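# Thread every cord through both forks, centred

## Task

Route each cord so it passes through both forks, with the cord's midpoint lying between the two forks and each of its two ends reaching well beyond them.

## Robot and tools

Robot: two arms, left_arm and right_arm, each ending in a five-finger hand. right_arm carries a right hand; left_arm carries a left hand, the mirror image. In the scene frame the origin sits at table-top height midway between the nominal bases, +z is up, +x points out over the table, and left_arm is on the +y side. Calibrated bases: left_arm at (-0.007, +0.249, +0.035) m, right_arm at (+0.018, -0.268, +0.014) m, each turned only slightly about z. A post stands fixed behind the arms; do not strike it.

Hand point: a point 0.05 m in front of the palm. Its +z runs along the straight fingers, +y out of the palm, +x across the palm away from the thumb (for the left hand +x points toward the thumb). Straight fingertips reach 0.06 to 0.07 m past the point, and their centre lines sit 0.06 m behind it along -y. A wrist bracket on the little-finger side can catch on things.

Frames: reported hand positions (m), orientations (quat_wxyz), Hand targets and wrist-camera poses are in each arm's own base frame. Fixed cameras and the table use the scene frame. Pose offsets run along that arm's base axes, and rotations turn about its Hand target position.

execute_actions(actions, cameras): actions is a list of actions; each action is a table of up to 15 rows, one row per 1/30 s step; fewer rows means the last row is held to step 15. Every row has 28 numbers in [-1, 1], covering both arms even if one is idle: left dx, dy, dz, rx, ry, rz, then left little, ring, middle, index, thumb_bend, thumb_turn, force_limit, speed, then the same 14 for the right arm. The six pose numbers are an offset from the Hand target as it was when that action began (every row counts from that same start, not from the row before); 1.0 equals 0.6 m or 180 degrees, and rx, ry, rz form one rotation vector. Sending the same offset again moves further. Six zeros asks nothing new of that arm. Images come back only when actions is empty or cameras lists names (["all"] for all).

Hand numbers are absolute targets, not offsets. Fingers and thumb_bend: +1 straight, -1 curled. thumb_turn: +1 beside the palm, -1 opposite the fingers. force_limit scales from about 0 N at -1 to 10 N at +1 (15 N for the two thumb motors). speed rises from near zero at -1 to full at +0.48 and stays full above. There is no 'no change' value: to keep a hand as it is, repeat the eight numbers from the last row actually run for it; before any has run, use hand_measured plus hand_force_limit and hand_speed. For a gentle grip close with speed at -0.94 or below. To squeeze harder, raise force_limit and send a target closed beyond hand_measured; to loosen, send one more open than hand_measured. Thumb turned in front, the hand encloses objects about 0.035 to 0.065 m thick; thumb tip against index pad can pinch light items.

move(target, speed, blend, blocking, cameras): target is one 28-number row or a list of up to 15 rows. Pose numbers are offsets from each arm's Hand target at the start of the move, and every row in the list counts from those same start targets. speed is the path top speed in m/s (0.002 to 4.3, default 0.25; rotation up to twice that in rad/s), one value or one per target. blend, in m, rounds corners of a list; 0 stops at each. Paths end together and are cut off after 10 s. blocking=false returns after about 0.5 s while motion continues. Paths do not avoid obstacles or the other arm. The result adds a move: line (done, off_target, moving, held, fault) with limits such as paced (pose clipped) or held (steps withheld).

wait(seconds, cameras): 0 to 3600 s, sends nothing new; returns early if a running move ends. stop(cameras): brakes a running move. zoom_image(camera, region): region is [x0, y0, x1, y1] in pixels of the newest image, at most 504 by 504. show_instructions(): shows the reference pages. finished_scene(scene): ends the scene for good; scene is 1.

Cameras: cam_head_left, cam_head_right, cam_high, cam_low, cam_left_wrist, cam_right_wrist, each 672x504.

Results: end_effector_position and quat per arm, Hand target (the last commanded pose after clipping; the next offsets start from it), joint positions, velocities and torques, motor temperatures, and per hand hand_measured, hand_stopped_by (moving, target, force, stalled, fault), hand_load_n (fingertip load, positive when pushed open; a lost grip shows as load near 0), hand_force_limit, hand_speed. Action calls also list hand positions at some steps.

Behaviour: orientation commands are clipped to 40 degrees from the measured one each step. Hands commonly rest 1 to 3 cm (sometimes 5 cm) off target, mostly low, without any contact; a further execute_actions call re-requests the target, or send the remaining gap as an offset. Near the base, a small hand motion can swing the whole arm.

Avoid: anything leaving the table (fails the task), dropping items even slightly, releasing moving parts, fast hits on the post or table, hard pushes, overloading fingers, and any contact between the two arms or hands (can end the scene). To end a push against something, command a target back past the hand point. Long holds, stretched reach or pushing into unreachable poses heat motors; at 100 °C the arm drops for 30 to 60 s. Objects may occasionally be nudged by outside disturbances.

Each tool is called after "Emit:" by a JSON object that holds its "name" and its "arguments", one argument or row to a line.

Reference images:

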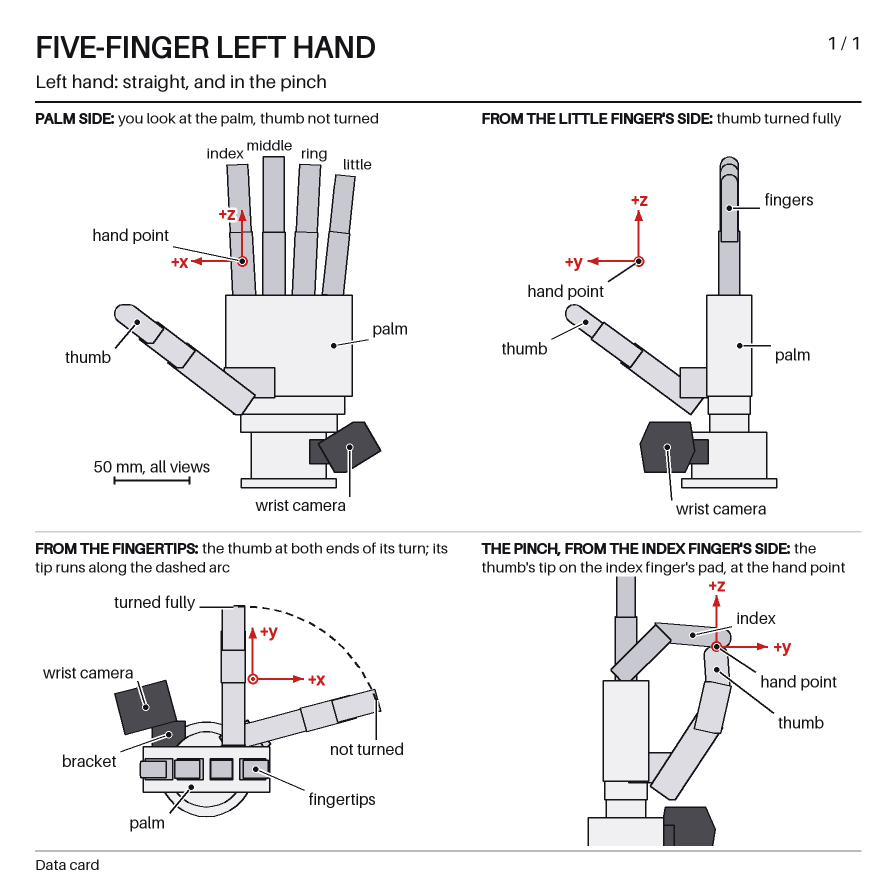

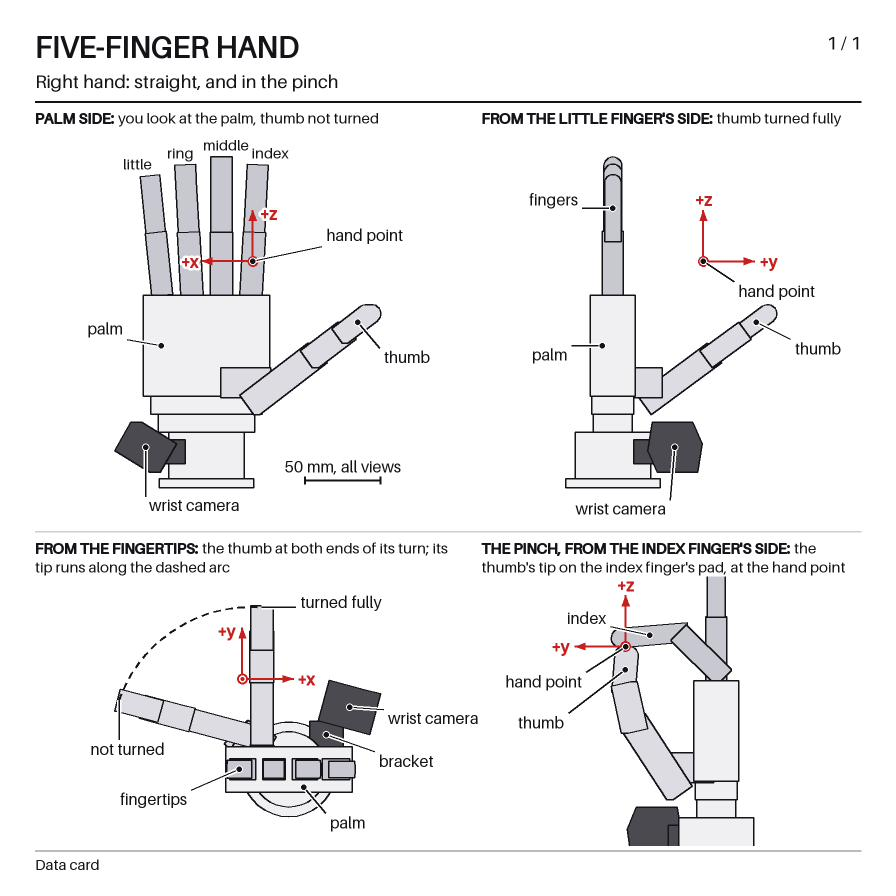

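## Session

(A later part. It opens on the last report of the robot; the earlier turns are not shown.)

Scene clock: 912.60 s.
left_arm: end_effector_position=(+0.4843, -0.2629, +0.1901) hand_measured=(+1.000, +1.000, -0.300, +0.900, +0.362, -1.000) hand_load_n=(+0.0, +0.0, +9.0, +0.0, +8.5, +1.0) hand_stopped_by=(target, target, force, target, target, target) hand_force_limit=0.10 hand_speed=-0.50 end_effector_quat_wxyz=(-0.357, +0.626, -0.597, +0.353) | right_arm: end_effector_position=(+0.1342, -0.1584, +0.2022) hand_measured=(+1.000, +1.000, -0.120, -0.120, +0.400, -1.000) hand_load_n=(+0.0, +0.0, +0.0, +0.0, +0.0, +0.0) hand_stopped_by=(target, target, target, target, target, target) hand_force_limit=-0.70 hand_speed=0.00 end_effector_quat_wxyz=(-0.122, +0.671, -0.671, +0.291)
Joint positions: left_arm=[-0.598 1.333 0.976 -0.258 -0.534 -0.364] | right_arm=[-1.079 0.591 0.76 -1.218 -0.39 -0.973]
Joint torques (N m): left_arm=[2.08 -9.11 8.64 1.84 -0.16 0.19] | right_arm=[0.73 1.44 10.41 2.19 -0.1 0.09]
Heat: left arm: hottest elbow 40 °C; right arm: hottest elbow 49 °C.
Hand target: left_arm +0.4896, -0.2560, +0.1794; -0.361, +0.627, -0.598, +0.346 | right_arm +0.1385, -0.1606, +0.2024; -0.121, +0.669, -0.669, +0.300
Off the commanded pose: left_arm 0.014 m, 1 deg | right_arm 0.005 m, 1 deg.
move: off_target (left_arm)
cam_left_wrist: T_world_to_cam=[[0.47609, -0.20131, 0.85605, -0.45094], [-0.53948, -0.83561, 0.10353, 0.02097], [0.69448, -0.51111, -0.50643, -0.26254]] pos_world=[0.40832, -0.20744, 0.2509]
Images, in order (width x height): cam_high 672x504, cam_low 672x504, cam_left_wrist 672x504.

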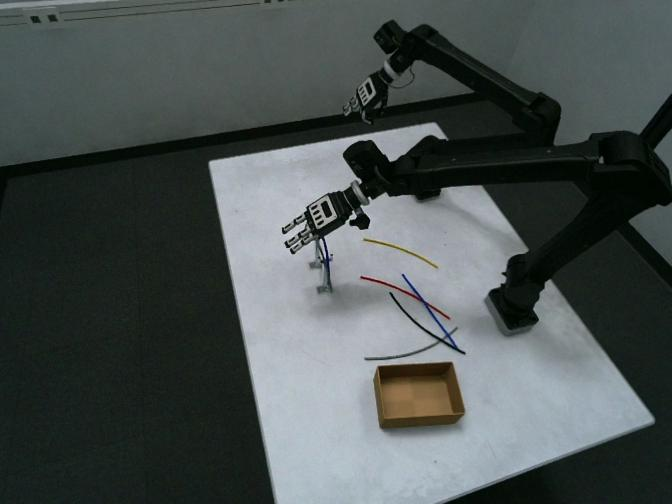

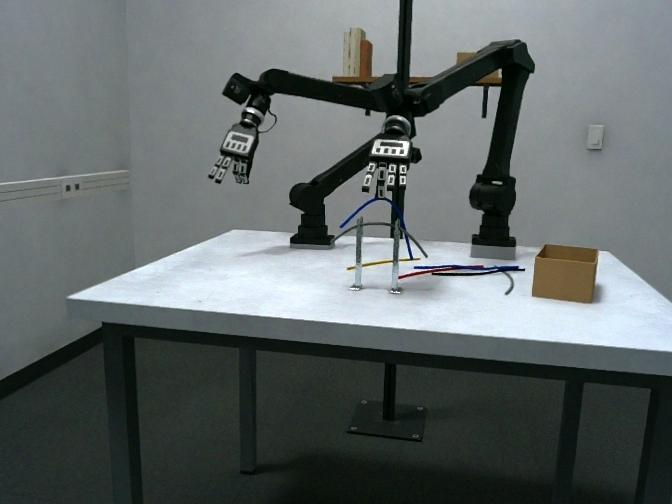

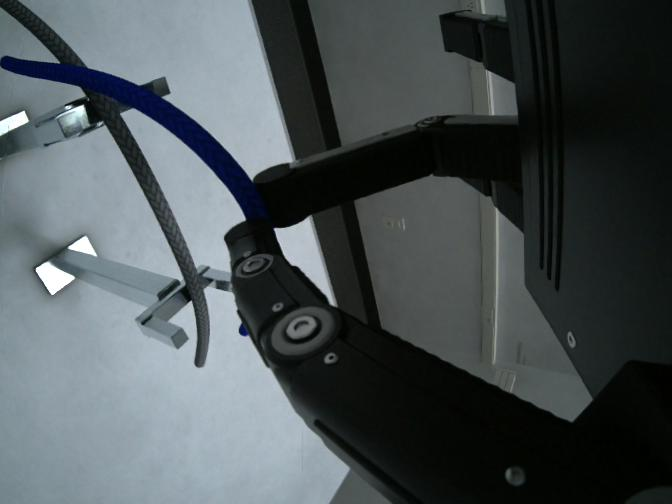

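Emit:
{"name": "move", "arguments": {
  "target": [-0.003, 0.006, -0.065, 0, 0, 0, 1, 1, -0.45, 0.9, 0.36, -1, 0.1, -0.5, 0, 0, 0, 0, 0, 0, 1, 1, -0.12, -0.12, 0.4, -1, -0.7, 0],
  "speed": 0.06,
  "cameras": ["cam_left_wrist", "cam_high", "cam_low"]
}}

Emit:
{"name": "zoom_image", "arguments": {
  "camera": "cam_low",
  "region": [320, 150, 450, 300]
}}

Emit:
{"name": "zoom_image", "arguments": {
  "camera": "cam_high",
  "region": [280, 180, 380, 300]
}}

Scene clock: 922.47 s.
left_arm: end_effector_position=(+0.4822, -0.2609, +0.1484) hand_measured=(+1.000, +1.000, -0.300, +0.900, +0.362, -1.000) hand_load_n=(+0.0, +0.0, +9.0, +0.0, +8.5, +1.5) hand_stopped_by=(target, target, force, target, target, target) hand_force_limit=0.10 hand_speed=-0.50 end_effector_quat_wxyz=(-0.356, +0.625, -0.599, +0.352) | right_arm: end_effector_position=(+0.1342, -0.1584, +0.2022) hand_measured=(+1.000, +1.000, -0.120, -0.120, +0.400, -1.000) hand_load_n=(+0.0, +0.0, +0.0, +0.0, +0.0, +0.0) hand_stopped_by=(target, target, target, target, target, target) hand_force_limit=-0.70 hand_speed=0.00 end_effector_quat_wxyz=(-0.122, +0.671, -0.671, +0.291)
Joint positions: left_arm=[-0.596 1.375 0.899 -0.142 -0.53 -0.361] | right_arm=[-1.079 0.591 0.76 -1.218 -0.39 -0.973]
Joint torques (N m): left_arm=[2.2 -9.41 8.35 1.84 -0.16 0.19] | right_arm=[0.67 1.44 10.41 2.19 -0.1 0.09]
Heat: left arm: hottest elbow 39 °C; right arm: hottest elbow 49 °C.
Hand target: left_arm +0.4877, -0.2524, +0.1403; -0.361, +0.627, -0.598, +0.346 | right_arm +0.1385, -0.1606, +0.2024; -0.121, +0.669, -0.669, +0.300
Off the commanded pose: left_arm 0.013 m, 1 deg | right_arm 0.005 m, 1 deg.
move: off_target (left_arm)
cam_left_wrist: T_world_to_cam=[[0.47857, -0.20434, 0.85394, -0.41564], [-0.54157, -0.83421, 0.10389, 0.02704], [0.69114, -0.51219, -0.50989, -0.27935]] pos_world=[0.40662, -0.20545, 0.20969]
Images, in order (width x height): cam_high 672x504, cam_low 672x504, cam_left_wrist 672x504.

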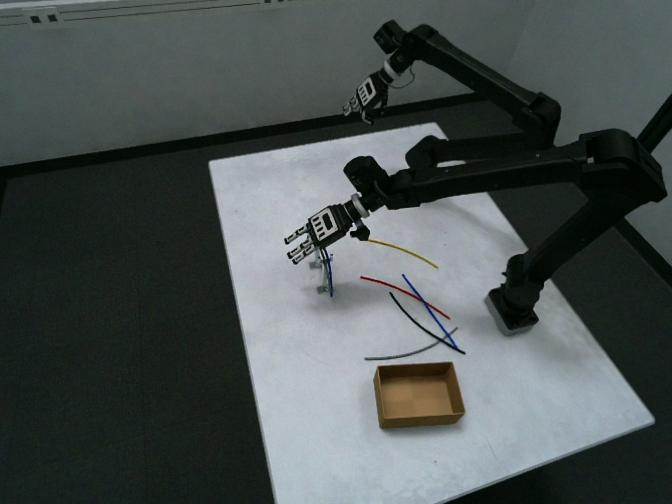

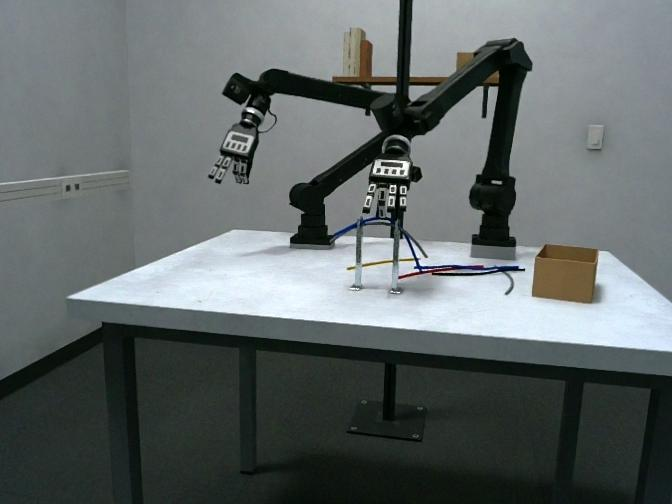

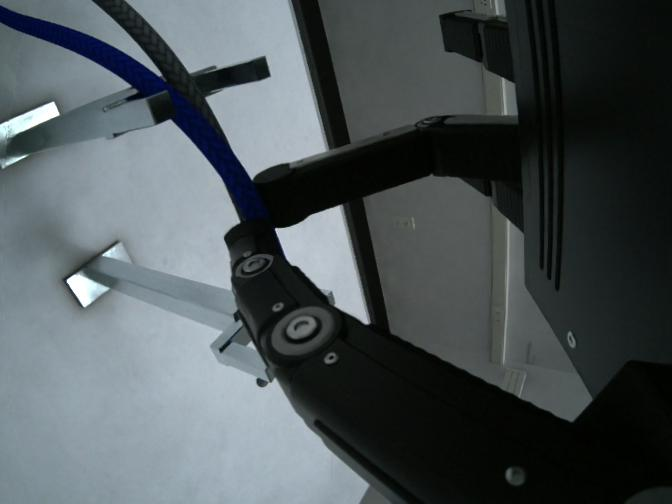

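Scaled by 3.360 from the camera's image (finer frame: 960x720).

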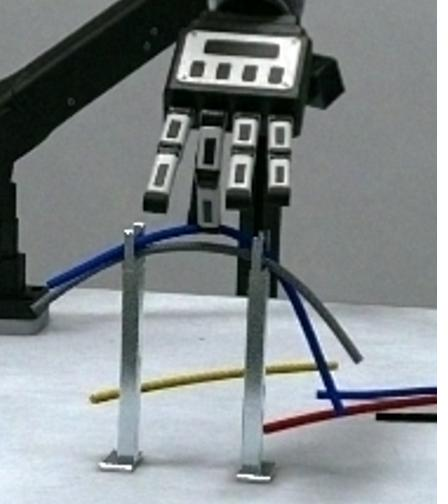

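Scaled by 4.200 from the camera's image (finer frame: 960x720).

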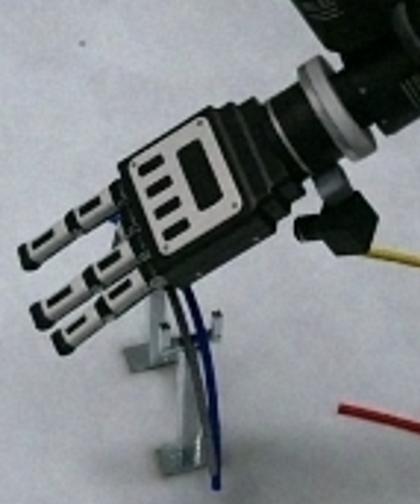

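Emit:
{"name": "move", "arguments": {
  "target": [-0.004, -0.048, 0.0, 0, 0, 0, 1, 1, -0.45, 0.9, 0.36, -1, 0.1, -0.5, 0, 0, 0, 0, 0, 0, 1, 1, -0.12, -0.12, 0.4, -1, -0.7, 0],
  "speed": 0.05,
  "cameras": ["cam_left_wrist", "cam_high", "cam_low"]
}}

Emit:
{"name": "zoom_image", "arguments": {
  "camera": "cam_low",
  "region": [320, 150, 450, 300]
}}

Emit:
{"name": "zoom_image", "arguments": {
  "camera": "cam_high",
  "region": [280, 180, 380, 300]
}}

Scene clock: 931.60 s.
left_arm: end_effector_position=(+0.4786, -0.2675, +0.1322) hand_measured=(+1.000, +1.000, -0.300, +0.900, +0.362, -1.000) hand_load_n=(+0.0, +0.0, +9.0, +0.0, +8.5, +1.0) hand_stopped_by=(target, target, force, target, target, target) hand_force_limit=0.10 hand_speed=-0.50 end_effector_quat_wxyz=(-0.362, +0.628, -0.601, +0.337) | right_arm: end_effector_position=(+0.1342, -0.1584, +0.2022) hand_measured=(+1.000, +1.000, -0.120, -0.120, +0.400, -1.000) hand_load_n=(+0.0, +0.0, +0.0, +0.0, +0.0, +0.0) hand_stopped_by=(target, target, target, target, target, target) hand_force_limit=-0.70 hand_speed=0.00 end_effector_quat_wxyz=(-0.122, +0.671, -0.671, +0.291)
Joint positions: left_arm=[-0.623 1.41 0.899 -0.142 -0.571 -0.377] | right_arm=[-1.079 0.591 0.76 -1.218 -0.39 -0.973]
Joint torques (N m): left_arm=[-0.09 -9.58 11.92 0.9 -0.42 0] | right_arm=[0.67 1.49 10.43 2.19 -0.1 0.09]
Heat: left arm: hottest elbow 39 °C; right arm: hottest elbow 49 °C.
Hand target: left_arm +0.4853, -0.2812, +0.1405; -0.361, +0.627, -0.598, +0.346 | right_arm +0.1385, -0.1606, +0.2024; -0.121, +0.669, -0.669, +0.300
Off the commanded pose: left_arm 0.017 m, 1 deg | right_arm 0.005 m, 1 deg.
move: off_target (left_arm)
cam_left_wrist: T_world_to_cam=[[0.49338, -0.21871, 0.84187, -0.41069], [-0.52784, -0.84457, 0.08993, 0.01377], [0.69135, -0.48874, -0.53214, -0.27939]] pos_world=[0.40305, -0.21474, 0.19583]
Images, in order (width x height): cam_high 672x504, cam_low 672x504, cam_left_wrist 672x504.

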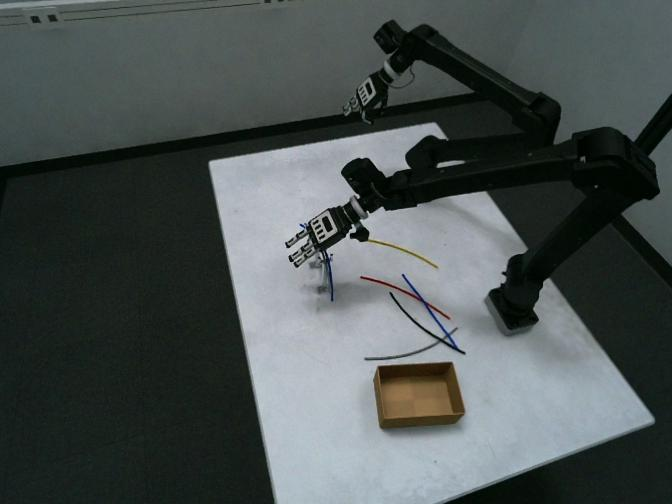

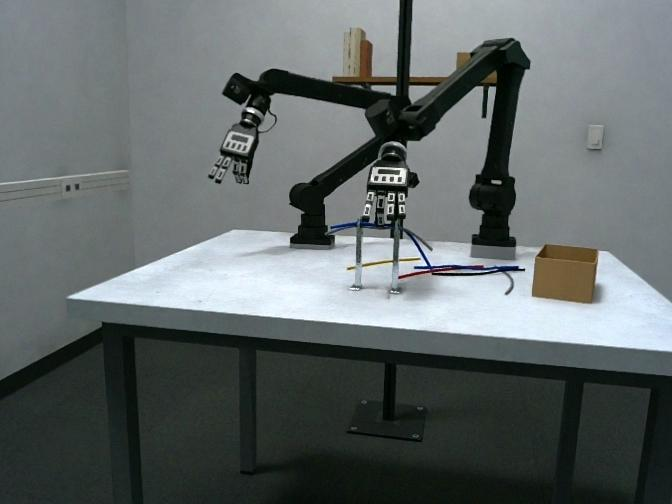

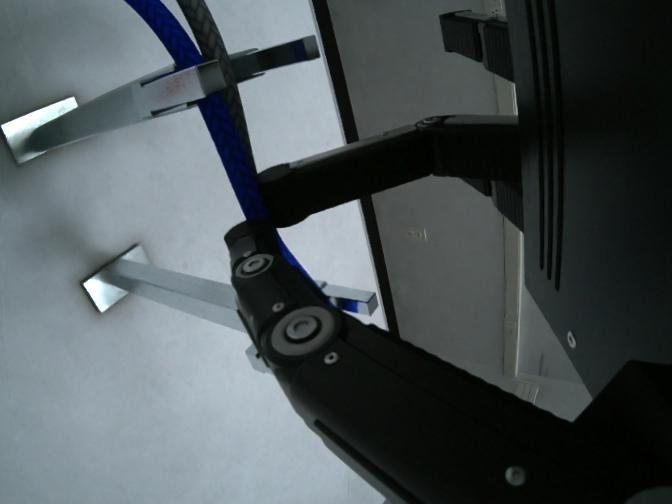

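Scaled by 3.360 from the camera's image (finer frame: 960x720).

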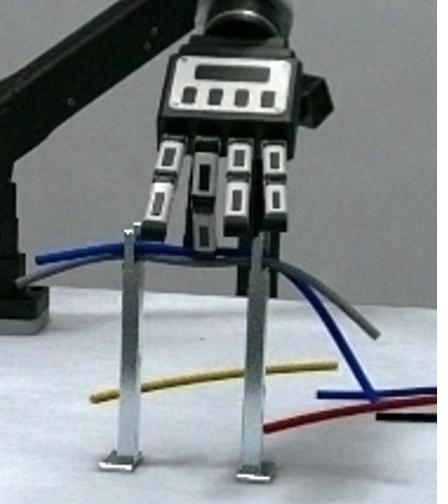

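Scaled by 4.200 from the camera's image (finer frame: 960x720).

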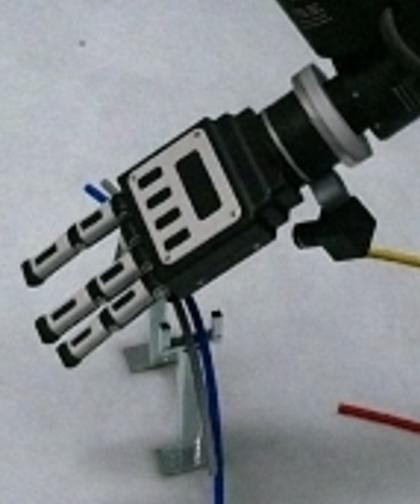

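Emit:
{"name": "move", "arguments": {
  "target": [0.005, -0.035, 0.03, 0, 0, 0, 1, 1, -0.45, 0.9, 0.36, -1, 0.1, -0.5, 0, 0, 0, 0, 0, 0, 1, 1, -0.12, -0.12, 0.4, -1, -0.7, 0],
  "speed": 0.05,
  "cameras": ["cam_left_wrist", "cam_high", "cam_low"]
}}

Emit:
{"name": "zoom_image", "arguments": {
  "camera": "cam_low",
  "region": [320, 150, 450, 300]
}}

Emit:
{"name": "zoom_image", "arguments": {
  "camera": "cam_high",
  "region": [280, 180, 380, 300]
}}

Scene clock: 939.50 s.
left_arm: end_effector_position=(+0.4782, -0.2846, +0.1432) hand_measured=(+1.000, +1.000, -0.300, +0.900, +0.362, -1.000) hand_load_n=(+0.0, +0.0, +9.0, +0.0, +8.5, +1.0) hand_stopped_by=(target, target, force, target, target, target) hand_force_limit=0.10 hand_speed=-0.50 end_effector_quat_wxyz=(-0.361, +0.629, -0.603, +0.332) | right_arm: end_effector_position=(+0.1342, -0.1584, +0.2022) hand_measured=(+1.000, +1.000, -0.120, -0.120, +0.400, -1.000) hand_load_n=(+0.0, +0.0, +0.0, +0.0, +0.0, +0.0) hand_stopped_by=(target, target, target, target, target, target) hand_force_limit=-0.70 hand_speed=0.00 end_effector_quat_wxyz=(-0.122, +0.671, -0.671, +0.291)
Joint positions: left_arm=[-0.656 1.424 0.955 -0.209 -0.599 -0.405] | right_arm=[-1.079 0.591 0.76 -1.218 -0.39 -0.973]
Joint torques (N m): left_arm=[-0.15 -9.88 13.46 0.79 -0.46 0.01] | right_arm=[0.73 1.44 10.41 2.21 -0.1 0.09]
Heat: left arm: hottest elbow 39 °C; right arm: hottest elbow 49 °C.
Hand target: left_arm +0.4884, -0.3023, +0.1586; -0.361, +0.627, -0.598, +0.346 | right_arm +0.1385, -0.1606, +0.2024; -0.121, +0.669, -0.669, +0.300
Off the commanded pose: left_arm 0.025 m, 2 deg | right_arm 0.005 m, 1 deg.
move: off_target (left_arm)
cam_left_wrist: T_world_to_cam=[[0.50167, -0.22198, 0.83609, -0.42757], [-0.52469, -0.84652, 0.09008, -0.00386], [0.68777, -0.48388, -0.54114, -0.27725]] pos_world=[0.40316, -0.23233, 0.20781]
Images, in order (width x height): cam_high 672x504, cam_low 672x504, cam_left_wrist 672x504.

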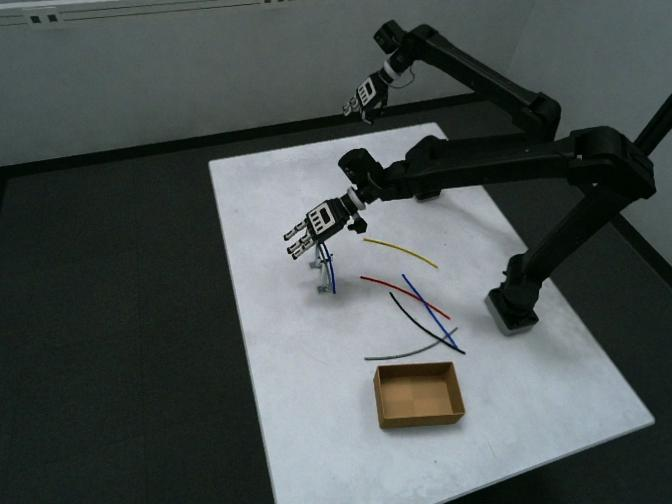

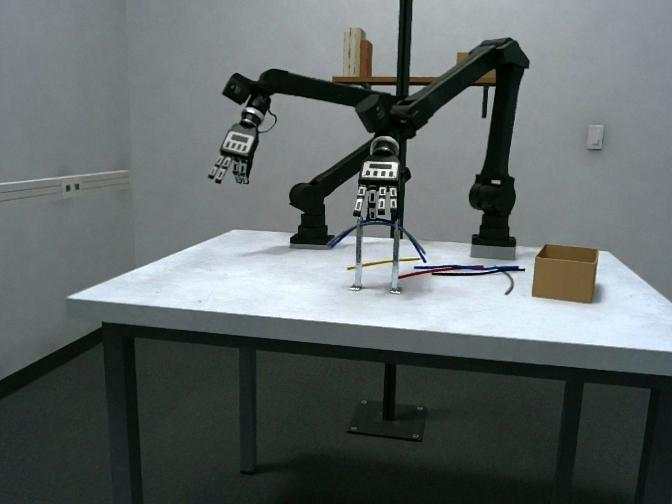

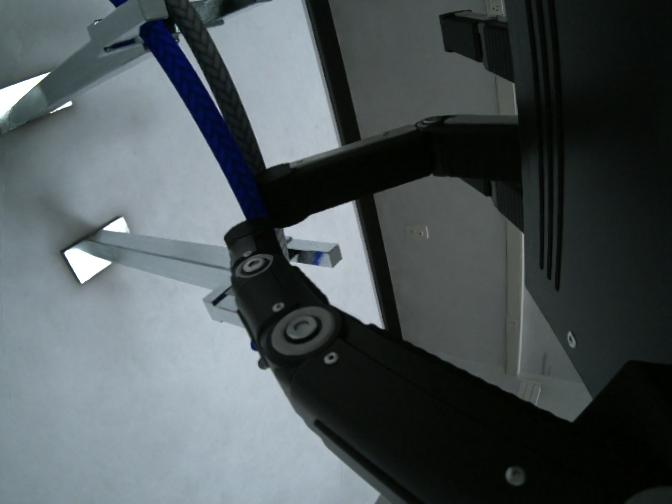

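Scaled by 3.360 from the camera's image (finer frame: 960x720).

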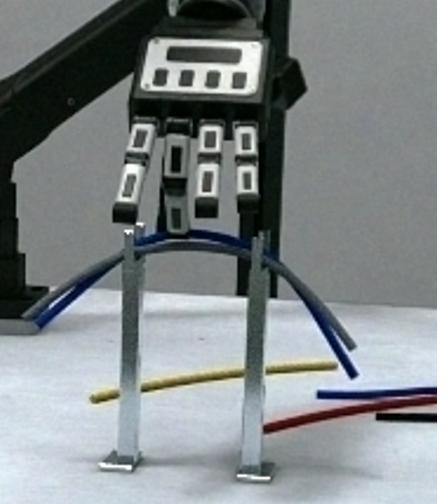

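Scaled by 4.200 from the camera's image (finer frame: 960x720).

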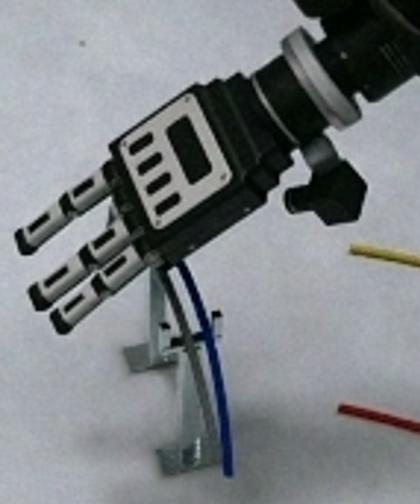

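Emit:
{"name": "move", "arguments": {
  "target": [
    [0, 0, 0, 0, 0, 0, 1, 1, -0.45, 0.9, 0.65, -1, 0.1, -0.7, 0, 0, 0, 0, 0, 0, 1, 1, -0.12, -0.12, 0.4, -1, -0.7, 0],
    [0.005, 0, 0.07, 0, 0, 0, 1, 1, -0.45, 0.9, 0.65, -1, 0.1, -0.7, 0, 0, 0, 0, 0, 0, 1, 1, -0.12, -0.12, 0.4, -1, -0.7, 0]
  ],
  "speed": 0.05,
  "cameras": ["cam_left_wrist", "cam_high", "cam_low"]
}}

Emit:
{"name": "zoom_image", "arguments": {
  "camera": "cam_low",
  "region": [320, 150, 450, 300]
}}

Emit:
{"name": "zoom_image", "arguments": {
  "camera": "cam_high",
  "region": [280, 180, 380, 300]
}}

Scene clock: 953.13 s.
left_arm: end_effector_position=(+0.4818, -0.2874, +0.1684) hand_measured=(+1.000, +1.000, -0.300, +0.900, +0.650, -1.000) hand_load_n=(+0.0, +0.0, +0.0, +0.0, +0.0, +0.0) hand_stopped_by=(target, target, force, target, target, target) hand_force_limit=0.10 hand_speed=-0.70 end_effector_quat_wxyz=(-0.360, +0.630, -0.610, +0.320) | right_arm: end_effector_position=(+0.1342, -0.1584, +0.2022) hand_measured=(+1.000, +1.000, -0.120, -0.120, +0.400, -1.000) hand_load_n=(+0.0, +0.0, +0.0, +0.0, +0.0, +0.0) hand_stopped_by=(target, target, target, target, target, target) hand_force_limit=-0.70 hand_speed=0.00 end_effector_quat_wxyz=(-0.122, +0.671, -0.671, +0.291)
Joint positions: left_arm=[-0.656 1.415 1.032 -0.324 -0.599 -0.405] | right_arm=[-1.079 0.591 0.76 -1.218 -0.39 -0.973]
Joint torques (N m): left_arm=[0.15 -12.4 13.87 0.76 -0.32 0.04] | right_arm=[0.67 1.49 10.41 2.19 -0.1 0.09]
Heat: left arm: hottest elbow 41 °C; right arm: hottest elbow 49 °C.
Hand target: left_arm +0.4914, -0.3022, +0.2004; -0.361, +0.627, -0.598, +0.346 | right_arm +0.1385, -0.1606, +0.2024; -0.121, +0.669, -0.669, +0.300
Off the commanded pose: left_arm 0.037 m, 3 deg | right_arm 0.005 m, 1 deg.
move: off_target (left_arm)
cam_left_wrist: T_world_to_cam=[[0.52041, -0.23632, 0.82056, -0.46165], [-0.5227, -0.84804, 0.08727, -0.0075], [0.67525, -0.47432, -0.56485, -0.25465]] pos_world=[0.40827, -0.23625, 0.23563]
Images, in order (width x height): cam_high 672x504, cam_low 672x504, cam_left_wrist 672x504.

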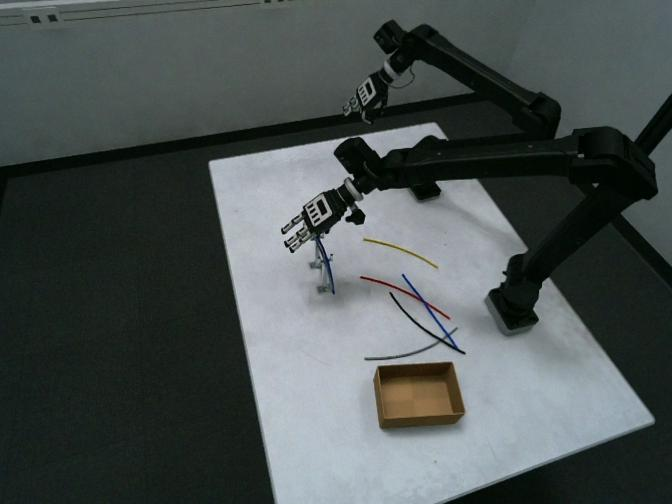

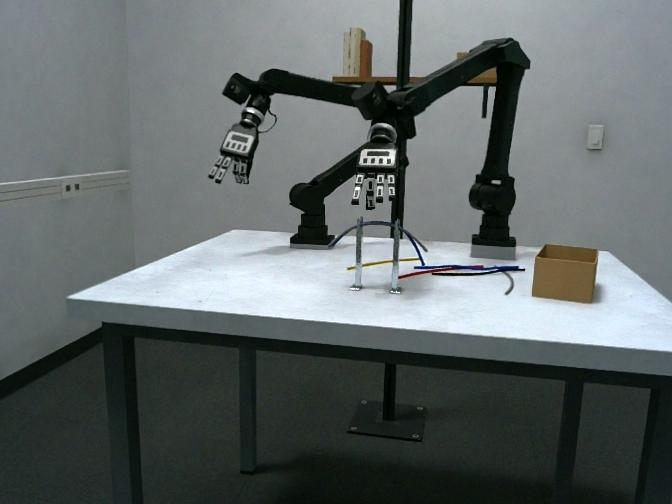

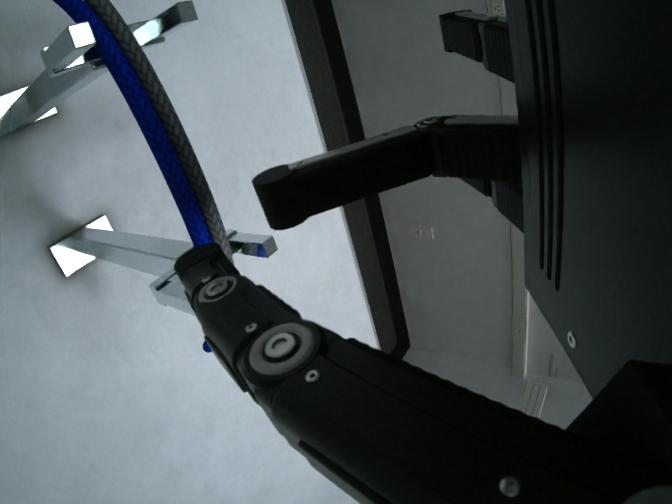

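Scaled by 3.360 from the camera's image (finer frame: 960x720).

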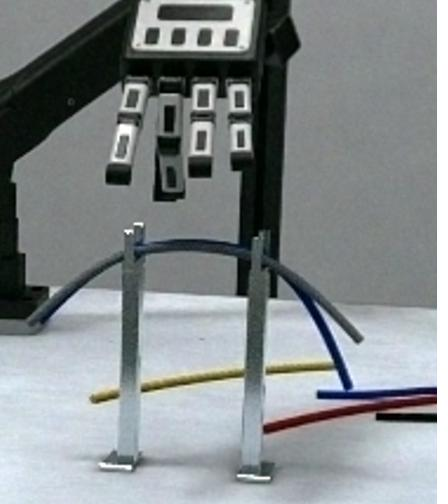

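Scaled by 4.200 from the camera's image (finer frame: 960x720).

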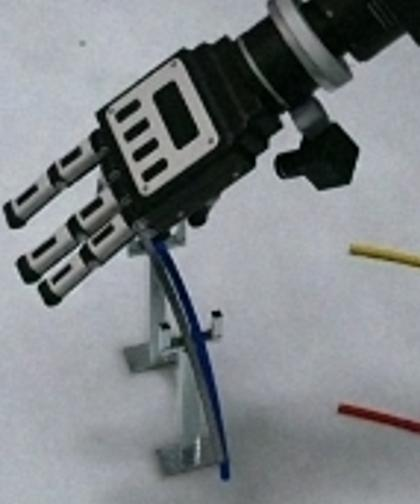

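Emit:
{"name": "move", "arguments": {
  "target": [
    [-0.05, 0.05, 0.15, 0, 0, 0.03, 1, 1, -0.1, 0.9, 0.65, -1, 0.1, -0.4, 0, 0, 0, 0, 0, 0, 1, 1, 0.2, 0.2, 0.25, -1, -0.4, -0.4],
    [-0.625, 1.229, 0.13, 0, 0, 0.378, 1, 1, -0.1, 0.9, 0.65, -1, 0.1, -0.4, 0, 0, 0, 0, 0, 0, 1, 1, 0.2, 0.2, 0.25, -1, -0.4, -0.4]
  ],
  "speed": 0.25,
  "blend": 0.05,
  "cameras": ["cam_head_left", "cam_high"]
}}

every number of target 2 of 2 must lie in [-1, 1]; nothing of the call was run
Scene clock: 964.77 s.
left_arm: end_effector_position=(+0.4818, -0.2874, +0.1684) hand_measured=(+1.000, +1.000, -0.300, +0.900, +0.650, -1.000) hand_load_n=(+0.0, +0.0, +0.0, +0.0, +0.0, +0.0) hand_stopped_by=(target, target, force, target, target, target) hand_force_limit=0.10 hand_speed=-0.70 end_effector_quat_wxyz=(-0.360, +0.630, -0.610, +0.320) | right_arm: end_effector_position=(+0.1342, -0.1584, +0.2022) hand_measured=(+1.000, +1.000, -0.120, -0.120, +0.400, -1.000) hand_load_n=(+0.0, +0.0, +0.0, +0.0, +0.0, +0.5) hand_stopped_by=(target, target, target, target, target, target) hand_force_limit=-0.70 hand_speed=0.00 end_effector_quat_wxyz=(-0.122, +0.671, -0.671, +0.291)
Joint positions: left_arm=[-0.656 1.415 1.032 -0.324 -0.599 -0.405] | right_arm=[-1.079 0.591 0.76 -1.218 -0.39 -0.973]
Joint torques (N m): left_arm=[0.21 -12.4 13.89 0.73 -0.32 0.03] | right_arm=[0.67 1.44 10.41 2.19 -0.1 0.09]
Motor temperatures (°C): left_arm=[30 28 42 27 25 30] | right_arm=[30 31 49 27 26 28]
Heat: left arm: hottest elbow 42 °C; right arm: hottest elbow 49 °C.
Hand target: left_arm +0.4914, -0.3022, +0.2004; -0.361, +0.627, -0.598, +0.346 | right_arm +0.1385, -0.1606, +0.2024; -0.121, +0.669, -0.669, +0.300
Off the commanded pose: left_arm 0.037 m, 3 deg | right_arm 0.005 m, 1 deg.

Emit:
{"name": "move", "arguments": {
  "target": [
    [-0.05, 0.05, 0.15, 0, 0, 0.03, 1, 1, -0.1, 0.9, 0.65, -1, 0.1, -0.4, 0, 0, 0, 0, 0, 0, 1, 1, 0.2, 0.2, 0.25, -1, -0.4, -0.4],
    [-0.45, 0.7, 0.15, 0, 0, 0.2, 1, 1, -0.1, 0.9, 0.65, -1, 0.1, -0.4, 0, 0, 0, 0, 0, 0, 1, 1, 0.2, 0.2, 0.25, -1, -0.4, -0.4]
  ],
  "speed": 0.25,
  "blend": 0.05
}}

Emit:
{"name": "move", "arguments": {
  "target": [-0.16, 0.55, 0.0, 0, 0, 0.178, 1, 1, -0.1, 0.9, 0.65, -1, 0.1, -0.4, 0, 0, 0, 0, 0, 0, 1, 1, 0.2, 0.2, 0.25, -1, -0.4, -0.4],
  "speed": 0.25,
  "cameras": ["cam_head_left", "cam_high"]
}}

Emit:
{"name": "zoom_image", "arguments": {
  "camera": "cam_head_left",
  "region": [240, 200, 470, 380]
}}

Emit:
{"name": "zoom_image", "arguments": {
  "camera": "cam_high",
  "region": [290, 215, 490, 375]
}}

Scene clock: 975.30 s.
left_arm: end_effector_position=(+0.2201, +0.1113, +0.2927) hand_measured=(+1.000, +1.000, -0.100, +0.900, +0.650, -1.000) hand_load_n=(+0.0, +0.0, +0.0, +0.0, +0.0, +0.0) hand_stopped_by=(target, target, target, target, target, target) hand_force_limit=0.10 hand_speed=-0.40 end_effector_quat_wxyz=(-0.444, +0.782, -0.377, +0.222) | right_arm: end_effector_position=(+0.1342, -0.1584, +0.2022) hand_measured=(+1.000, +1.000, +0.200, +0.200, +0.250, -1.000) hand_load_n=(+0.0, +0.0, +0.0, +0.0, +0.0, +0.0) hand_stopped_by=(target, target, target, target, target, target) hand_force_limit=-0.40 hand_speed=-0.40 end_effector_quat_wxyz=(-0.122, +0.671, -0.671, +0.291)
Joint positions: left_arm=[0.522 0.364 0.773 -0.945 -0.117 -0.083] | right_arm=[-1.079 0.591 0.76 -1.218 -0.39 -0.973]
Joint torques (N m): left_arm=[2.14 2.61 8.84 2.03 0.01 0.18] | right_arm=[0.73 1.44 10.41 2.21 -0.11 0.08]
Motor temperatures (°C): left_arm=[30 28 41 27 25 30] | right_arm=[30 31 49 27 26 28]
Heat: left arm: hottest elbow 41 °C; right arm: hottest elbow 49 °C.
Hand target: left_arm +0.2214, +0.1177, +0.2905; -0.450, +0.781, -0.375, +0.217 | right_arm +0.1384, -0.1606, +0.2024; -0.121, +0.669, -0.669, +0.300
Off the commanded pose: left_arm 0.007 m, 1 deg | right_arm 0.005 m, 1 deg.
move: done; blend cut to 0 m at target 1

Scene clock: 976.47 s.
left_arm: end_effector_position=(+0.2106, +0.1412, +0.2942) hand_measured=(+1.000, +1.000, -0.100, +0.900, +0.650, -1.000) hand_load_n=(+0.0, +0.0, +0.0, +0.0, +0.0, +0.0) hand_stopped_by=(target, target, target, target, target, target) hand_force_limit=0.10 hand_speed=-0.40 end_effector_quat_wxyz=(-0.452, +0.794, -0.347, +0.211) | right_arm: end_effector_position=(+0.1342, -0.1584, +0.2022) hand_measured=(+1.000, +1.000, +0.200, +0.200, +0.250, -1.000) hand_load_n=(+0.0, +0.0, +0.0, +0.0, +0.0, +0.0) hand_stopped_by=(target, target, target, target, target, target) hand_force_limit=-0.40 hand_speed=-0.40 end_effector_quat_wxyz=(-0.122, +0.671, -0.671, +0.291)
Joint positions: left_arm=[0.717 0.383 0.773 -0.916 -0.005 -0.028] | right_arm=[-1.079 0.591 0.76 -1.218 -0.39 -0.973]
Joint torques (N m): left_arm=[-0.03 1.44 9.85 1.16 -0.15 0.01] | right_arm=[0.67 1.44 10.41 2.19 -0.11 0.09]
Heat: left arm: hottest elbow 41 °C; right arm: hottest elbow 49 °C.
Hand target: left_arm +0.2114, +0.1367, +0.2963; -0.454, +0.791, -0.349, +0.217 (not the last commanded pose) | right_arm +0.1384, -0.1606, +0.2024; -0.121, +0.669, -0.669, +0.300
Off the commanded pose: left_arm 0.318 m, 29 deg | right_arm 0.005 m, 1 deg.
move: held (left_arm; a check stopped the path); limits=held
pose unreachable (left arm): on one or more control steps of this call, first in action 0 (counted from 0), this arm could not follow its commanded pose, so it was not sent that pose on those steps. It may still have moved: this result reports where it is.
cause: moving toward the commanded pose would bring a part of the arm too close to another arm (a part of this arm just beyond joint 3 (elbow) and a part of the right arm just beyond its joint 2 (shoulder), along the way the arms are being sent, or toward where that arm still pushes).

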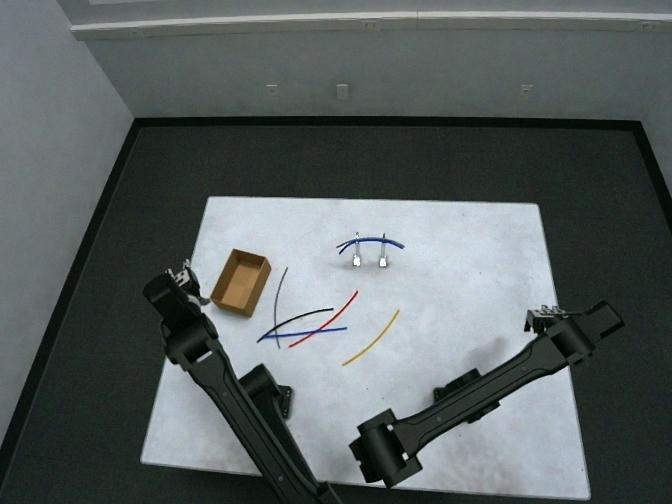

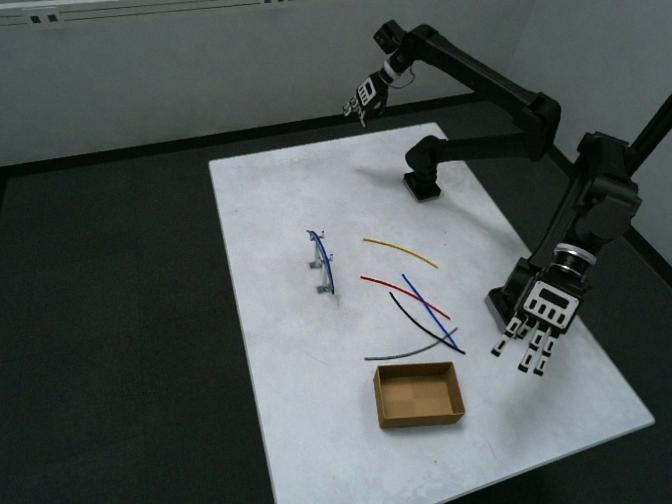

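Scaled by 2.191 from the camera's image (finer frame: 960x720).

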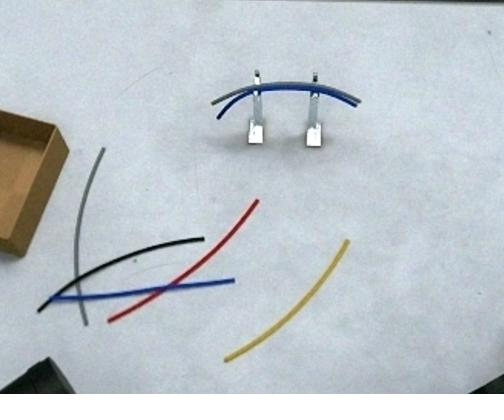

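Scaled by 2.520 from the camera's image (finer frame: 960x720).

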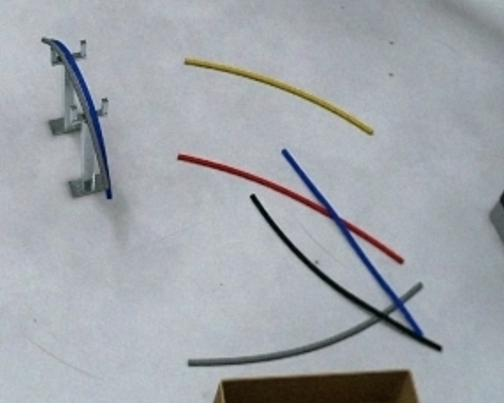

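Emit:
{"name": "move", "arguments": {
  "target": [0, 0, 0, 0, 0, 0, 1, 1, -0.1, 0.9, 0.65, -1, 0.1, -0.4, 0.236, 0.434, 0.13, 0.04, -0.055, 0.03, 1, 1, 0.1, 0.1, 0.36, -1, 0.0, -0.4],
  "speed": 0.25
}}

Emit:
{"name": "move", "arguments": {
  "target": [-0.16, 0.5, 0.0, 0, 0, 0.16, 1, 1, -0.1, 0.9, 0.65, -1, 0.1, -0.4, -0.116, 0.576, -0.22, 0.0365, -0.053, 0.0327, 1, 1, 0.1, 0.1, 0.36, -1, 0.0, -0.4],
  "speed": 0.2,
  "cameras": ["all"]
}}

Scene clock: 1026.43 s.
left_arm: end_effector_position=(+0.2106, +0.1412, +0.2942) hand_measured=(+1.000, +1.000, -0.100, +0.900, +0.650, -1.000) hand_load_n=(+0.0, +0.0, +0.0, +0.0, +0.0, +0.0) hand_stopped_by=(target, target, target, target, target, target) hand_force_limit=0.10 hand_speed=-0.40 end_effector_quat_wxyz=(-0.452, +0.794, -0.347, +0.211) | right_arm: end_effector_position=(+0.2640, +0.0903, +0.2444) hand_measured=(+1.000, +1.000, +0.100, +0.100, +0.360, -1.000) hand_load_n=(+0.0, +0.0, +0.0, +0.0, +0.0, +0.0) hand_stopped_by=(target, target, target, target, target, target) hand_force_limit=0.00 hand_speed=-0.40 end_effector_quat_wxyz=(-0.198, +0.681, -0.641, +0.294)
Joint positions: left_arm=[0.717 0.383 0.773 -0.916 -0.005 -0.028] | right_arm=[0.445 0.72 0.883 -1.106 0.387 0.257]
Joint torques (N m): left_arm=[-0.09 1.44 9.85 1.16 -0.13 0.01] | right_arm=[0.56 0.38 17.09 1.89 0.42 0.11]
Heat: left arm: hottest elbow 38 °C; right arm: hottest elbow 49 °C.
Hand target: left_arm +0.2114, +0.1367, +0.2963; -0.454, +0.791, -0.349, +0.217 | right_arm +0.2800, +0.0998, +0.2803; -0.234, +0.663, -0.641, +0.308
Off the commanded pose: left_arm 0.005 m, 1 deg | right_arm 0.040 m, 5 deg.
move: off_target (right_arm)

Scene clock: 1029.43 s.
left_arm: end_effector_position=(+0.1181, +0.4164, +0.2628) hand_measured=(+1.000, +1.000, -0.100, +0.900, +0.650, -1.000) hand_load_n=(+0.0, +0.0, +0.0, +0.0, +0.0, +0.0) hand_stopped_by=(target, target, target, target, target, target) hand_force_limit=0.10 hand_speed=-0.40 end_effector_quat_wxyz=(-0.461, +0.869, -0.148, +0.100) | right_arm: end_effector_position=(+0.2030, +0.4156, +0.1216) hand_measured=(+1.000, +1.000, +0.100, +0.100, +0.360, -1.000) hand_load_n=(+0.0, +0.0, +0.0, +0.0, +0.0, +0.0) hand_stopped_by=(target, target, target, target, target, target) hand_force_limit=0.00 hand_speed=-0.40 end_effector_quat_wxyz=(-0.305, +0.673, -0.588, +0.328)
Joint positions: left_arm=[1.447 0.985 0.927 -0.545 0.214 0.101] | right_arm=[1.354 1.403 0.981 -0.831 0.889 1.067]
Joint torques (N m): left_arm=[1.96 -5.19 15.45 1.94 -0.04 0] | right_arm=[0.03 -8 14.82 1.57 0.81 0.09]
Heat: left arm: hottest elbow 38 °C; right arm: hottest elbow 49 °C.
Hand target: left_arm +0.1154, +0.4366, +0.2961; -0.493, +0.853, -0.142, +0.097 | right_arm +0.2105, +0.4454, +0.1485; -0.340, +0.652, -0.601, +0.312
Off the commanded pose: left_arm 0.039 m, 4 deg | right_arm 0.041 m, 5 deg.
move: off_target (left_arm, right_arm)
cam_left_wrist: T_world_to_cam=[[0.37356, 0.42099, 0.82657, -0.44146], [0.56202, -0.81162, 0.15938, 0.22868], [0.73796, 0.40502, -0.5398, -0.00206]] pos_world=[0.0379, 0.37229, 0.32734]
cam_right_wrist: T_world_to_cam=[[-0.52376, -0.4077, -0.74797, 0.36784], [-0.66511, 0.74433, 0.06002, -0.18862], [0.53227, 0.52892, -0.66101, -0.1351]] pos_world=[0.13912, 0.36182, 0.19715]

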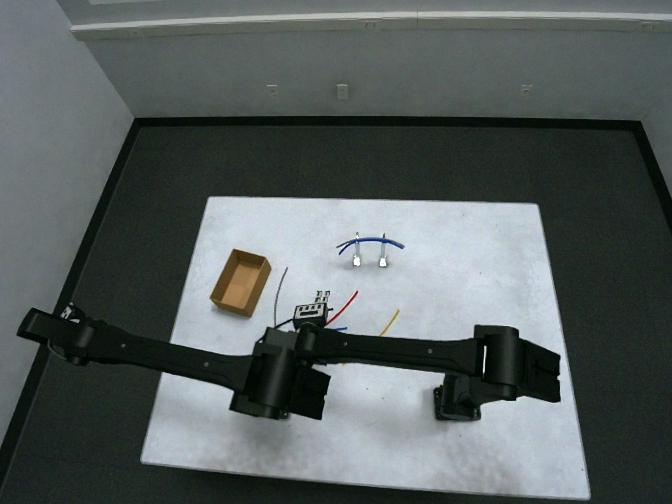

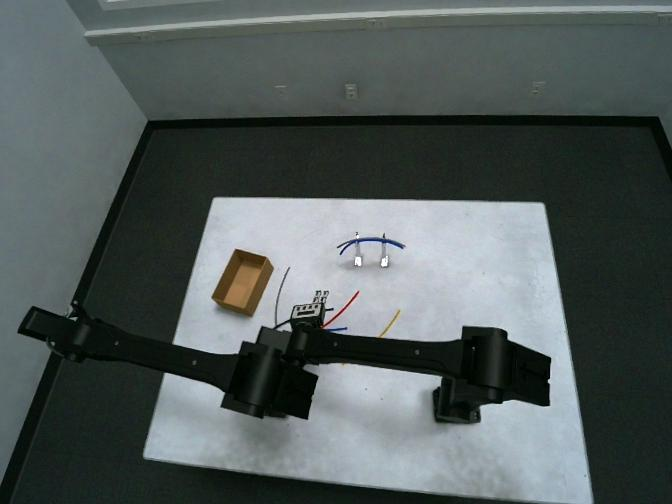

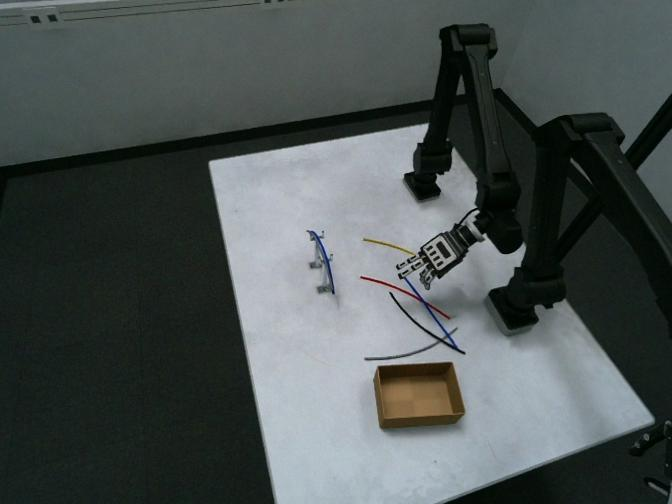

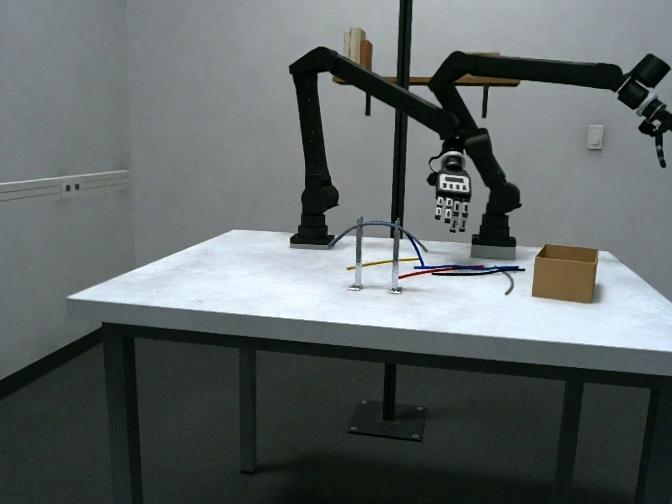

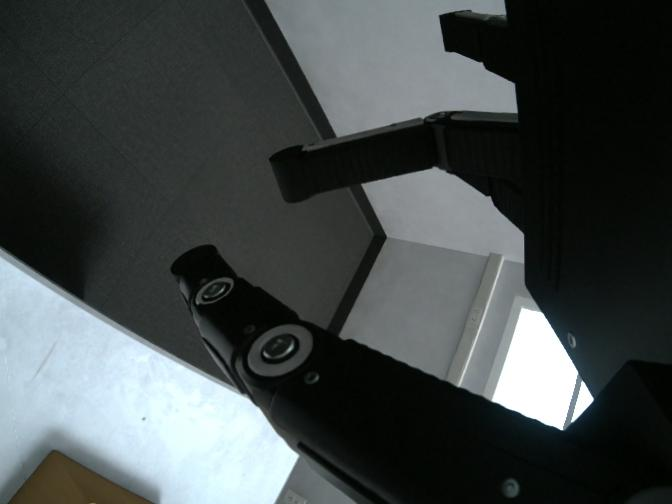

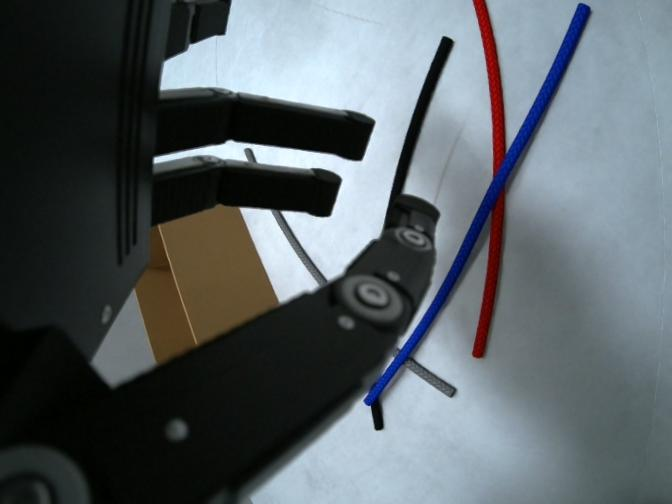

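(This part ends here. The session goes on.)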